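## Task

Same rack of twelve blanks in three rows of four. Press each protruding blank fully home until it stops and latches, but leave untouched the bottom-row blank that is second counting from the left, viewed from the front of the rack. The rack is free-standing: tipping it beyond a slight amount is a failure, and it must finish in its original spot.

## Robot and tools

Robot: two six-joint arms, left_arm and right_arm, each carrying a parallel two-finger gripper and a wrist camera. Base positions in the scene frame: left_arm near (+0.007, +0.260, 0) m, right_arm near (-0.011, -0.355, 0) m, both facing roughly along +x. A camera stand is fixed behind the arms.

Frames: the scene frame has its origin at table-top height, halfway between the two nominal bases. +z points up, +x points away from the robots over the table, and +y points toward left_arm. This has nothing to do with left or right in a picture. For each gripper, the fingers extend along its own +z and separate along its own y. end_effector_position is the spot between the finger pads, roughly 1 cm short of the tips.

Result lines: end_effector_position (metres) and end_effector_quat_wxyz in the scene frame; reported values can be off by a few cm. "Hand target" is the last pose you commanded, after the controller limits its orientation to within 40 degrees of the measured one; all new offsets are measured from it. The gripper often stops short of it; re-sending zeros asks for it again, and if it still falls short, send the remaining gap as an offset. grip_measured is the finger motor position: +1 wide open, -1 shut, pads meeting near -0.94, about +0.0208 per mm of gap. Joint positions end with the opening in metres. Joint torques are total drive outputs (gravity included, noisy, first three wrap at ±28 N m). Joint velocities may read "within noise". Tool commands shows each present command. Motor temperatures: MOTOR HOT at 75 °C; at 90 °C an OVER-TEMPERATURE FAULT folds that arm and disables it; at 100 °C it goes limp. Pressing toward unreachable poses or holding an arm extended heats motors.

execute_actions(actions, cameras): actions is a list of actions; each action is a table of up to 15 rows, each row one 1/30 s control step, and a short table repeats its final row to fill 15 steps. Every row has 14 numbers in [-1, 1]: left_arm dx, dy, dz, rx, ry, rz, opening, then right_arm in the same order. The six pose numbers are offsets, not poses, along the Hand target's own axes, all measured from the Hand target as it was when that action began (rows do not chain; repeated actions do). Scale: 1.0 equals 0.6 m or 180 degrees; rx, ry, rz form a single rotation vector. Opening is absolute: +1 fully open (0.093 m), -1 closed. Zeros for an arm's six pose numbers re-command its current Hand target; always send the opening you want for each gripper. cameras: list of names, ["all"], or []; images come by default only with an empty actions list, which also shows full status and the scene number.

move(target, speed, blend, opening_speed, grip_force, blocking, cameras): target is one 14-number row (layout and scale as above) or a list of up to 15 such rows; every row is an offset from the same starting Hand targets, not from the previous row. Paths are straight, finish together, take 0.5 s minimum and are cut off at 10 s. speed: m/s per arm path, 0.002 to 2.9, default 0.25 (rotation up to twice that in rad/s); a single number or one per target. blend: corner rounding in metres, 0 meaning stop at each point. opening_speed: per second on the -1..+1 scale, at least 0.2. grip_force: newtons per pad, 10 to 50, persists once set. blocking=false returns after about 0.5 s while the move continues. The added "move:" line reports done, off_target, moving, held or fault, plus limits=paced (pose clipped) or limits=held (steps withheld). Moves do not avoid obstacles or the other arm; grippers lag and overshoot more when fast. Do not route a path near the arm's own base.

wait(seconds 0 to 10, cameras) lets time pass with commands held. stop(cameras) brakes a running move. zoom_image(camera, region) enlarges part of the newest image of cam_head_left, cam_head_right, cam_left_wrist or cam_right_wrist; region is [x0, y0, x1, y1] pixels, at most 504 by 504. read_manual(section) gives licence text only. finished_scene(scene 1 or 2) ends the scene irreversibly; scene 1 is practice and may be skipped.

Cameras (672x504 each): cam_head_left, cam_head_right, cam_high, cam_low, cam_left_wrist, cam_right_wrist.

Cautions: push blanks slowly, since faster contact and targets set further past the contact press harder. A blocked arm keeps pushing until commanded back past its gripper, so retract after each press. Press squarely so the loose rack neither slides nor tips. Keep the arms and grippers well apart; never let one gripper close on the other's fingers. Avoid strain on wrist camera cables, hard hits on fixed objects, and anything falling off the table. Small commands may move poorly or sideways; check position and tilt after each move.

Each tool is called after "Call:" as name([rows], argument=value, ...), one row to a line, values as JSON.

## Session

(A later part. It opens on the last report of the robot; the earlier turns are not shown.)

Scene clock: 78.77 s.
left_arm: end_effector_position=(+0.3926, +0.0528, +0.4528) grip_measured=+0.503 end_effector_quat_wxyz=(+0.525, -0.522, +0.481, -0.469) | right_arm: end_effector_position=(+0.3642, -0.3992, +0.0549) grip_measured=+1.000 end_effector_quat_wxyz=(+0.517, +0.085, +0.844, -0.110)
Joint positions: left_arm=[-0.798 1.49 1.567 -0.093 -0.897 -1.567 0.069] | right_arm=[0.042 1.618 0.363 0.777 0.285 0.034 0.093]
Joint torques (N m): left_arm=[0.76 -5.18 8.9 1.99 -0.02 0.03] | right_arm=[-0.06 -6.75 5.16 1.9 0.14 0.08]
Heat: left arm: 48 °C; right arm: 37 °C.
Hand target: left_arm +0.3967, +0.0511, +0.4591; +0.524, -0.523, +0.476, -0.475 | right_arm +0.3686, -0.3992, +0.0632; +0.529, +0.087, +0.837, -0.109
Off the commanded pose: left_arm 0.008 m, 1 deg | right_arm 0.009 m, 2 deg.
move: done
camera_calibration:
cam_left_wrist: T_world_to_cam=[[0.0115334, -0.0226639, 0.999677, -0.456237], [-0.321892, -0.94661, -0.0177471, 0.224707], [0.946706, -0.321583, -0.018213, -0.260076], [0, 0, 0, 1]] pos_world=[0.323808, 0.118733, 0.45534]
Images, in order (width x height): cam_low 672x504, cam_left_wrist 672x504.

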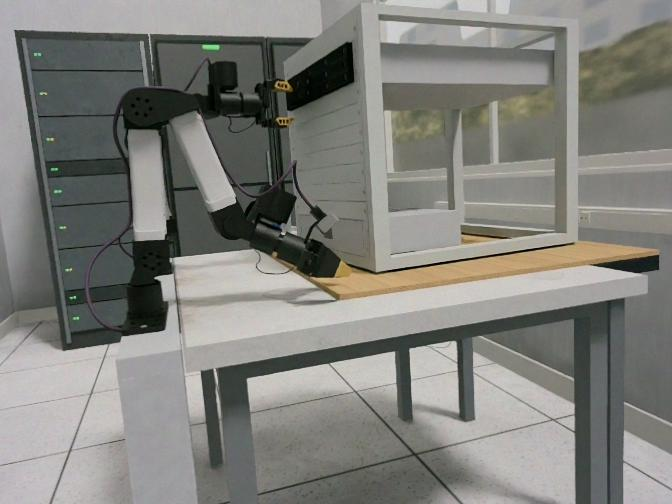

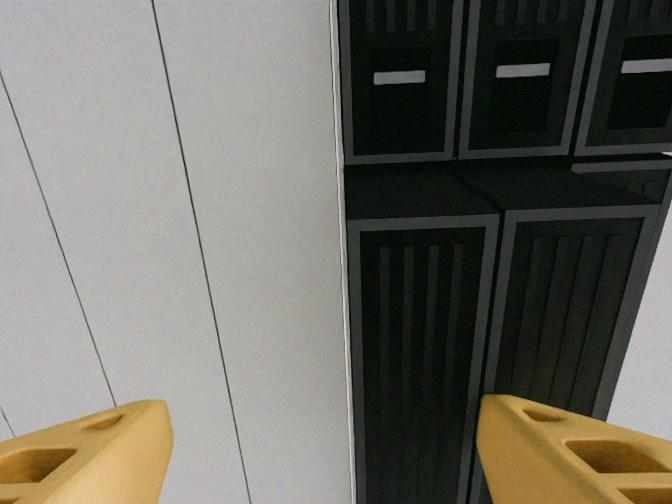

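Call:
move([
  [0,0,-0.045,0,0,0,0.505,0,0,0,0,0,0,1],
  [0,-0.019,-0.045,0,0,0,0.505,0,0,0,0,0,0,1],
], speed=0.06)

Call:
move(target=[0,0.0,0.06,0,0,0,0.505,0,0,0,0,0,0,1], speed=0.04, cameras=["cam_left_wrist"])

Scene clock: 84.53 s.
left_arm: end_effector_position=(+0.3751, +0.0421, +0.4577) grip_measured=+0.503 end_effector_quat_wxyz=(+0.521, -0.517, +0.489, -0.472) | right_arm: end_effector_position=(+0.3642, -0.3992, +0.0549) grip_measured=+1.000 end_effector_quat_wxyz=(+0.517, +0.085, +0.844, -0.110)
Joint positions: left_arm=[-0.857 1.472 1.575 -0.123 -0.935 -1.567 0.069] | right_arm=[0.042 1.618 0.363 0.777 0.285 0.034 0.093]
Joint torques (N m): left_arm=[-0.24 -7.64 8.79 1.76 -0.32 0.04] | right_arm=[-0.06 -6.48 5.03 1.85 0.17 0.03]
Heat: left arm: 47 °C; right arm: 37 °C.
Hand target: left_arm +0.3698, +0.0485, +0.4705; +0.524, -0.523, +0.476, -0.475 | right_arm +0.3686, -0.3992, +0.0632; +0.529, +0.087, +0.837, -0.109
Off the commanded pose: left_arm 0.015 m, 2 deg | right_arm 0.009 m, 2 deg.
move: off_target (left_arm)

Scene clock: 85.97 s.
left_arm: end_effector_position=(+0.4015, +0.0537, +0.4673) grip_measured=+0.503 end_effector_quat_wxyz=(+0.525, -0.523, +0.476, -0.474) | right_arm: end_effector_position=(+0.3642, -0.3992, +0.0549) grip_measured=+1.000 end_effector_quat_wxyz=(+0.517, +0.085, +0.844, -0.110)
Joint positions: left_arm=[-0.776 1.526 1.651 -0.124 -0.875 -1.567 0.069] | right_arm=[0.042 1.618 0.363 0.777 0.285 0.034 0.093]
Joint torques (N m): left_arm=[0.76 -5.37 8.8 1.85 -0.01 0.03] | right_arm=[-0.05 -6.69 5.14 1.83 0.18 0.03]
Heat: left arm: 47 °C; right arm: 37 °C.
Hand target: left_arm +0.4058, +0.0520, +0.4704; +0.524, -0.523, +0.476, -0.475 | right_arm +0.3686, -0.3992, +0.0632; +0.529, +0.087, +0.837, -0.109
Off the commanded pose: left_arm 0.005 m, 0 deg | right_arm 0.009 m, 2 deg.
move: done
camera_calibration:
cam_left_wrist: T_world_to_cam=[[0.000618623, -0.0115102, 0.999934, -0.467216], [-0.321752, -0.946764, -0.0106991, 0.22535], [0.946824, -0.321724, -0.00428912, -0.274628], [0, 0, 0, 1]] pos_world=[0.33282, 0.119622, 0.468418]
Images, in order (width x height): cam_left_wrist 672x504.

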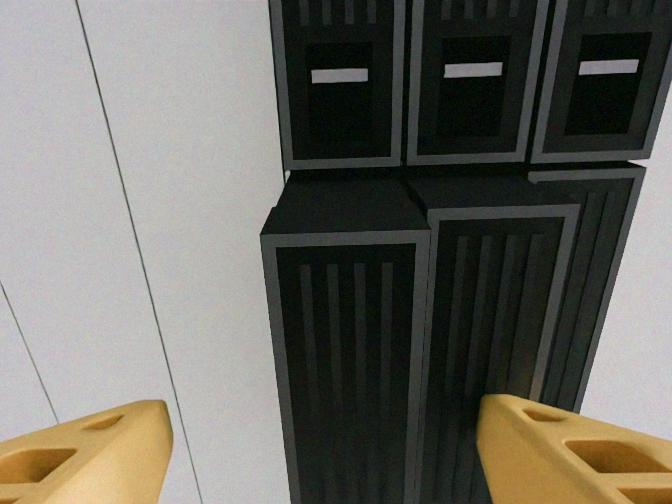

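Call:
move(target=[0,0.0,0.045,0,0,0,0.505,0,0,0,0,0,0,1], speed=0.04, cameras=["cam_left_wrist","cam_low"])

Call:
zoom_image(camera="cam_low", region=[200, 20, 400, 160])

Scene clock: 88.17 s.
left_arm: end_effector_position=(+0.4267, +0.0565, +0.4690) grip_measured=+0.503 end_effector_quat_wxyz=(+0.526, -0.524, +0.474, -0.474) | right_arm: end_effector_position=(+0.3642, -0.3992, +0.0549) grip_measured=+1.000 end_effector_quat_wxyz=(+0.517, +0.085, +0.844, -0.110)
Joint positions: left_arm=[-0.719 1.592 1.72 -0.124 -0.821 -1.567 0.069] | right_arm=[0.042 1.618 0.363 0.777 0.285 0.034 0.093]
Joint torques (N m): left_arm=[1.03 -5.72 8.88 1.88 0.06 0.04] | right_arm=[-0.03 -6.5 5.26 1.86 0.19 0.05]
Heat: left arm: 47 °C; right arm: 37 °C.
Hand target: left_arm +0.4325, +0.0546, +0.4706; +0.524, -0.523, +0.476, -0.475 | right_arm +0.3686, -0.3992, +0.0632; +0.529, +0.087, +0.837, -0.109
Off the commanded pose: left_arm 0.006 m, 0 deg | right_arm 0.009 m, 2 deg.
move: done
camera_calibration:
cam_left_wrist: T_world_to_cam=[[-0.00196992, -0.00926577, 0.999955, -0.467855], [-0.318473, -0.947885, -0.00941067, 0.234159], [0.94793, -0.318477, -0.00108364, -0.299567], [0, 0, 0, 1]] pos_world=[0.35762, 0.122215, 0.469713]
Images, in order (width x height): cam_low 672x504, cam_left_wrist 672x504.

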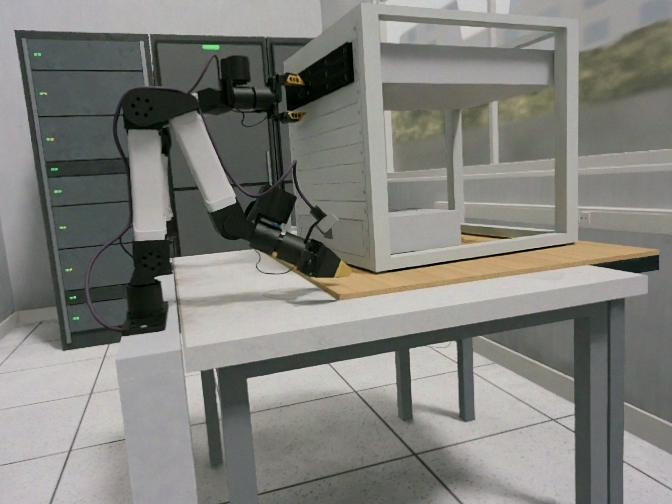

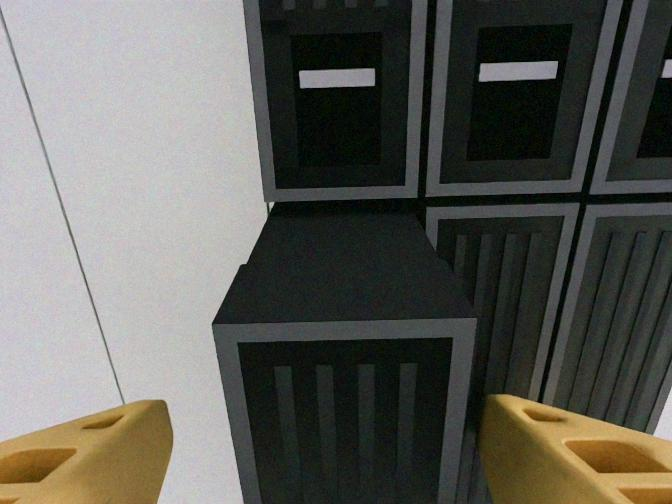

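Scaled by 2.520 from the camera's 672x504 image, which has a finer 960x720 frame.

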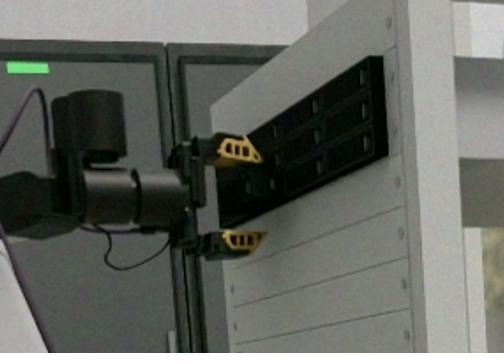

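Call:
move(target=[0,0.0,0.028,0,0,0,0.505,0,0,0,0,0,0,1], speed=0.03, cameras=["cam_left_wrist","cam_low"])

Call:
zoom_image(camera="cam_low", region=[200, 20, 400, 160])

Scene clock: 90.40 s.
left_arm: end_effector_position=(+0.4278, +0.0557, +0.4689) grip_measured=+0.503 end_effector_quat_wxyz=(+0.523, -0.526, +0.481, -0.468) | right_arm: end_effector_position=(+0.3642, -0.3992, +0.0549) grip_measured=+1.000 end_effector_quat_wxyz=(+0.517, +0.085, +0.844, -0.110)
Joint positions: left_arm=[-0.717 1.604 1.752 -0.17 -0.818 -1.576 0.069] | right_arm=[0.042 1.618 0.363 0.777 0.285 0.034 0.093]
Joint torques (N m): left_arm=[3.95 -3.1 9.26 2.37 0.34 0.12] | right_arm=[-0.02 -6.53 5.14 1.87 0.21 0.04]
Heat: left arm: 47 °C; right arm: 37 °C.
Hand target: left_arm +0.4492, +0.0562, +0.4705; +0.524, -0.523, +0.476, -0.475 | right_arm +0.3686, -0.3992, +0.0632; +0.529, +0.087, +0.837, -0.109
Off the commanded pose: left_arm 0.021 m, 1 deg | right_arm 0.009 m, 2 deg.
move: off_target (left_arm)
camera_calibration:
cam_left_wrist: T_world_to_cam=[[0.0163164, -0.0166388, 0.999728, -0.475146], [-0.320421, -0.947217, -0.0105353, 0.235204], [0.947135, -0.320162, -0.0207866, -0.291284], [0, 0, 0, 1]] pos_world=[0.359002, 0.121625, 0.47144]
Images, in order (width x height): cam_low 672x504, cam_left_wrist 672x504.

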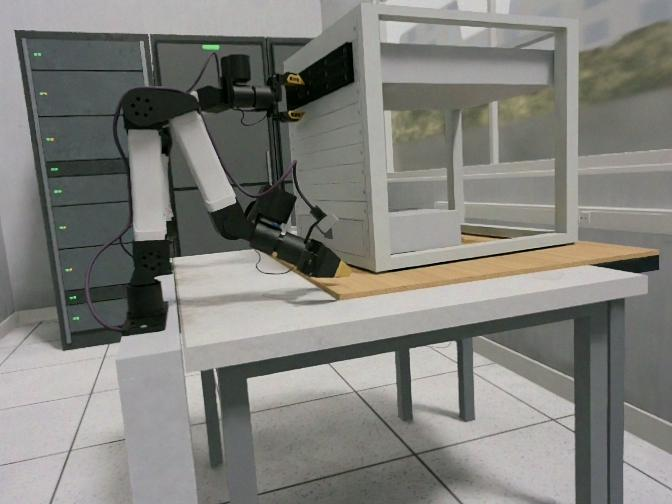

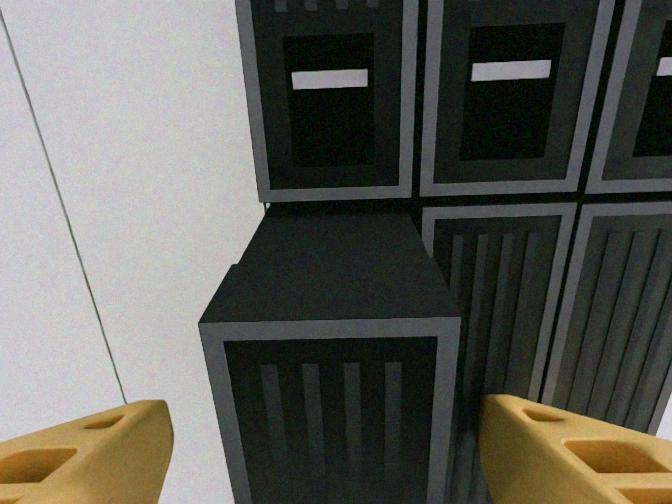

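Scaled by 2.520 from the camera's 672x504 image, which has a finer 960x720 frame.

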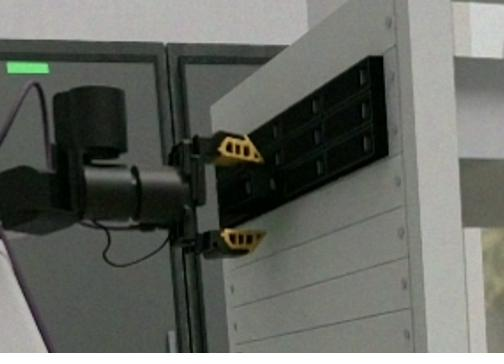

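Call:
move([
  [0,-0.005,-0.17,0,0,0,0.505,0,0,0,0,0,0,1],
  [0.1,-0.02,-0.33,0,0,0,0.505,0,0,0,0,0,0,1],
], speed=0.2, blend=[0.02,0], cameras=["all"])

Call:
zoom_image(camera="cam_left_wrist", region=[200, 0, 600, 400])

Call:
zoom_image(camera="cam_low", region=[240, 20, 380, 140])

Call:
zoom_image(camera="cam_high", region=[250, 0, 510, 110])

Scene clock: 94.40 s.
left_arm: end_effector_position=(+0.2572, -0.0245, +0.4789) grip_measured=+0.503 end_effector_quat_wxyz=(+0.517, -0.517, +0.482, -0.483) | right_arm: end_effector_position=(+0.3642, -0.3992, +0.0549) grip_measured=+1.000 end_effector_quat_wxyz=(+0.517, +0.085, +0.844, -0.110)
Joint positions: left_arm=[-1.3 1.504 1.675 -0.16 -1.371 -1.562 0.069] | right_arm=[0.042 1.618 0.363 0.777 0.285 0.034 0.093]
Joint torques (N m): left_arm=[0.32 -5.03 8.29 1.46 -0.31 0.09] | right_arm=[-0.01 -6.54 5 1.83 0.18 0.05]
Heat: left arm: 47 °C; right arm: 37 °C.
Hand target: left_arm +0.2579, -0.0225, +0.4823; +0.524, -0.523, +0.476, -0.475 | right_arm +0.3686, -0.3992, +0.0632; +0.529, +0.087, +0.837, -0.109
Off the commanded pose: left_arm 0.004 m, 2 deg | right_arm 0.009 m, 2 deg.
move: done
camera_calibration:
cam_left_wrist: T_world_to_cam=[[-0.00176858, -0.00639701, 0.999978, -0.478887], [-0.348685, -0.937217, -0.0066122, 0.110168], [0.937238, -0.348689, -0.000573001, -0.163013], [0, 0, 0, 1]] pos_world=[0.190349, 0.0433465, 0.479511]
cam_right_wrist: T_world_to_cam=[[-0.250122, -0.962887, 0.10143, -0.298725], [-0.778081, 0.137552, -0.612918, 0.408962], [0.576219, -0.232225, -0.783609, -0.175086], [0, 0, 0, 1]] pos_world=[0.344376, -0.384551, 0.143761]

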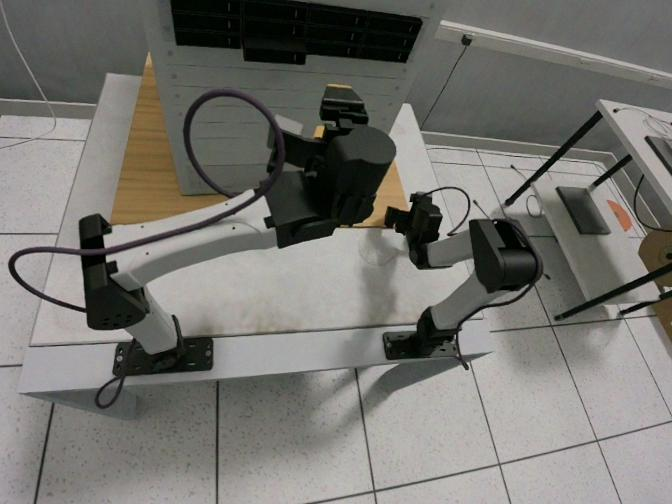

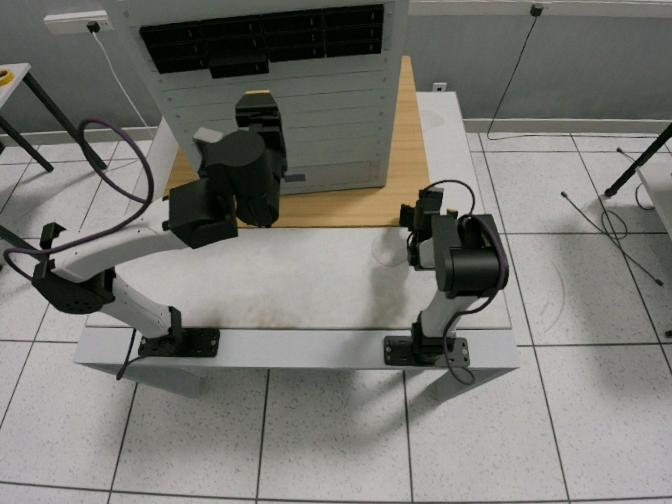

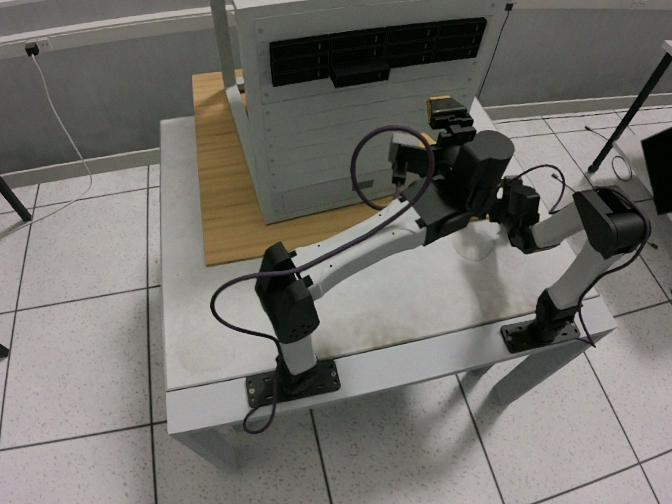

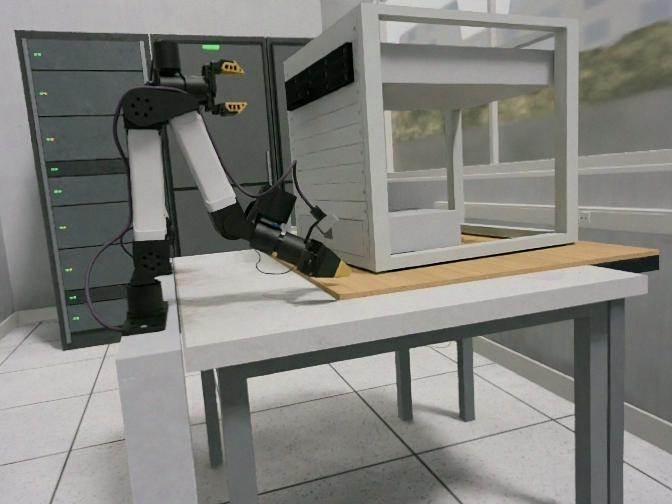

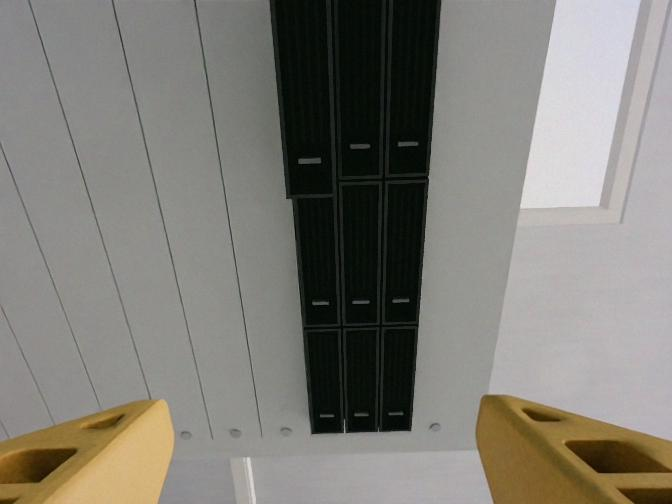

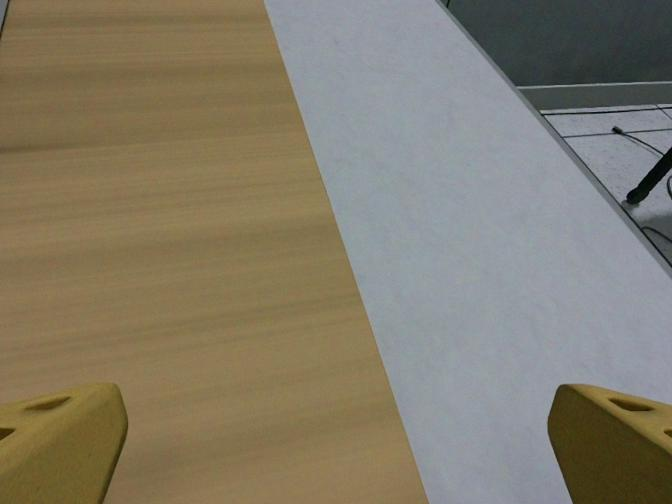

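Scaled by 1.260 from the camera's 672x504 image, which has a finer 960x720 frame.

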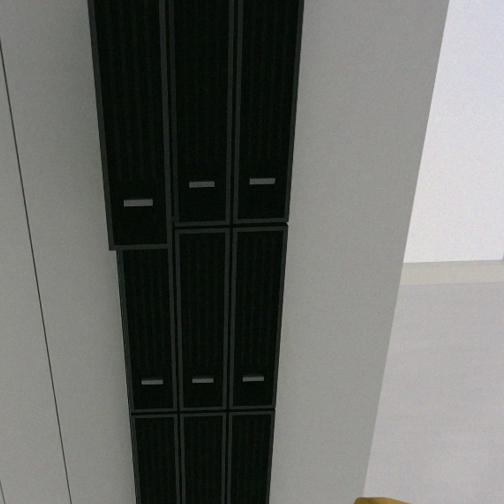

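Scaled by 3.600 from the camera's 672x504 image, which has a finer 960x720 frame.

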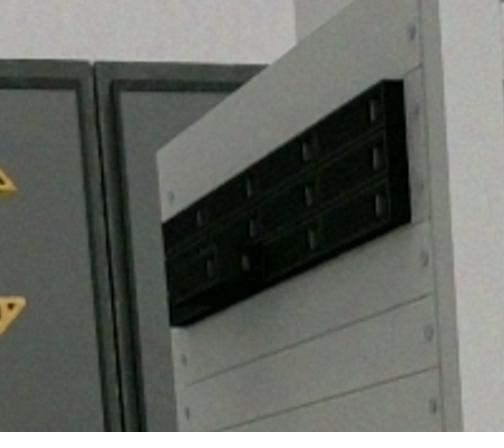

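Scaled by 1.938 from the camera's 672x504 image, which has a finer 960x720 frame.

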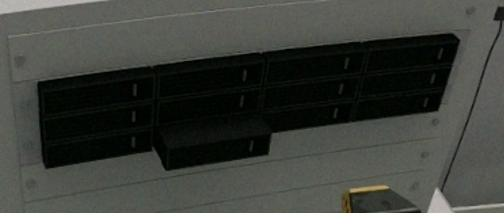

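Call:
finished_scene(scene=2)

The scene is finished: the task was done.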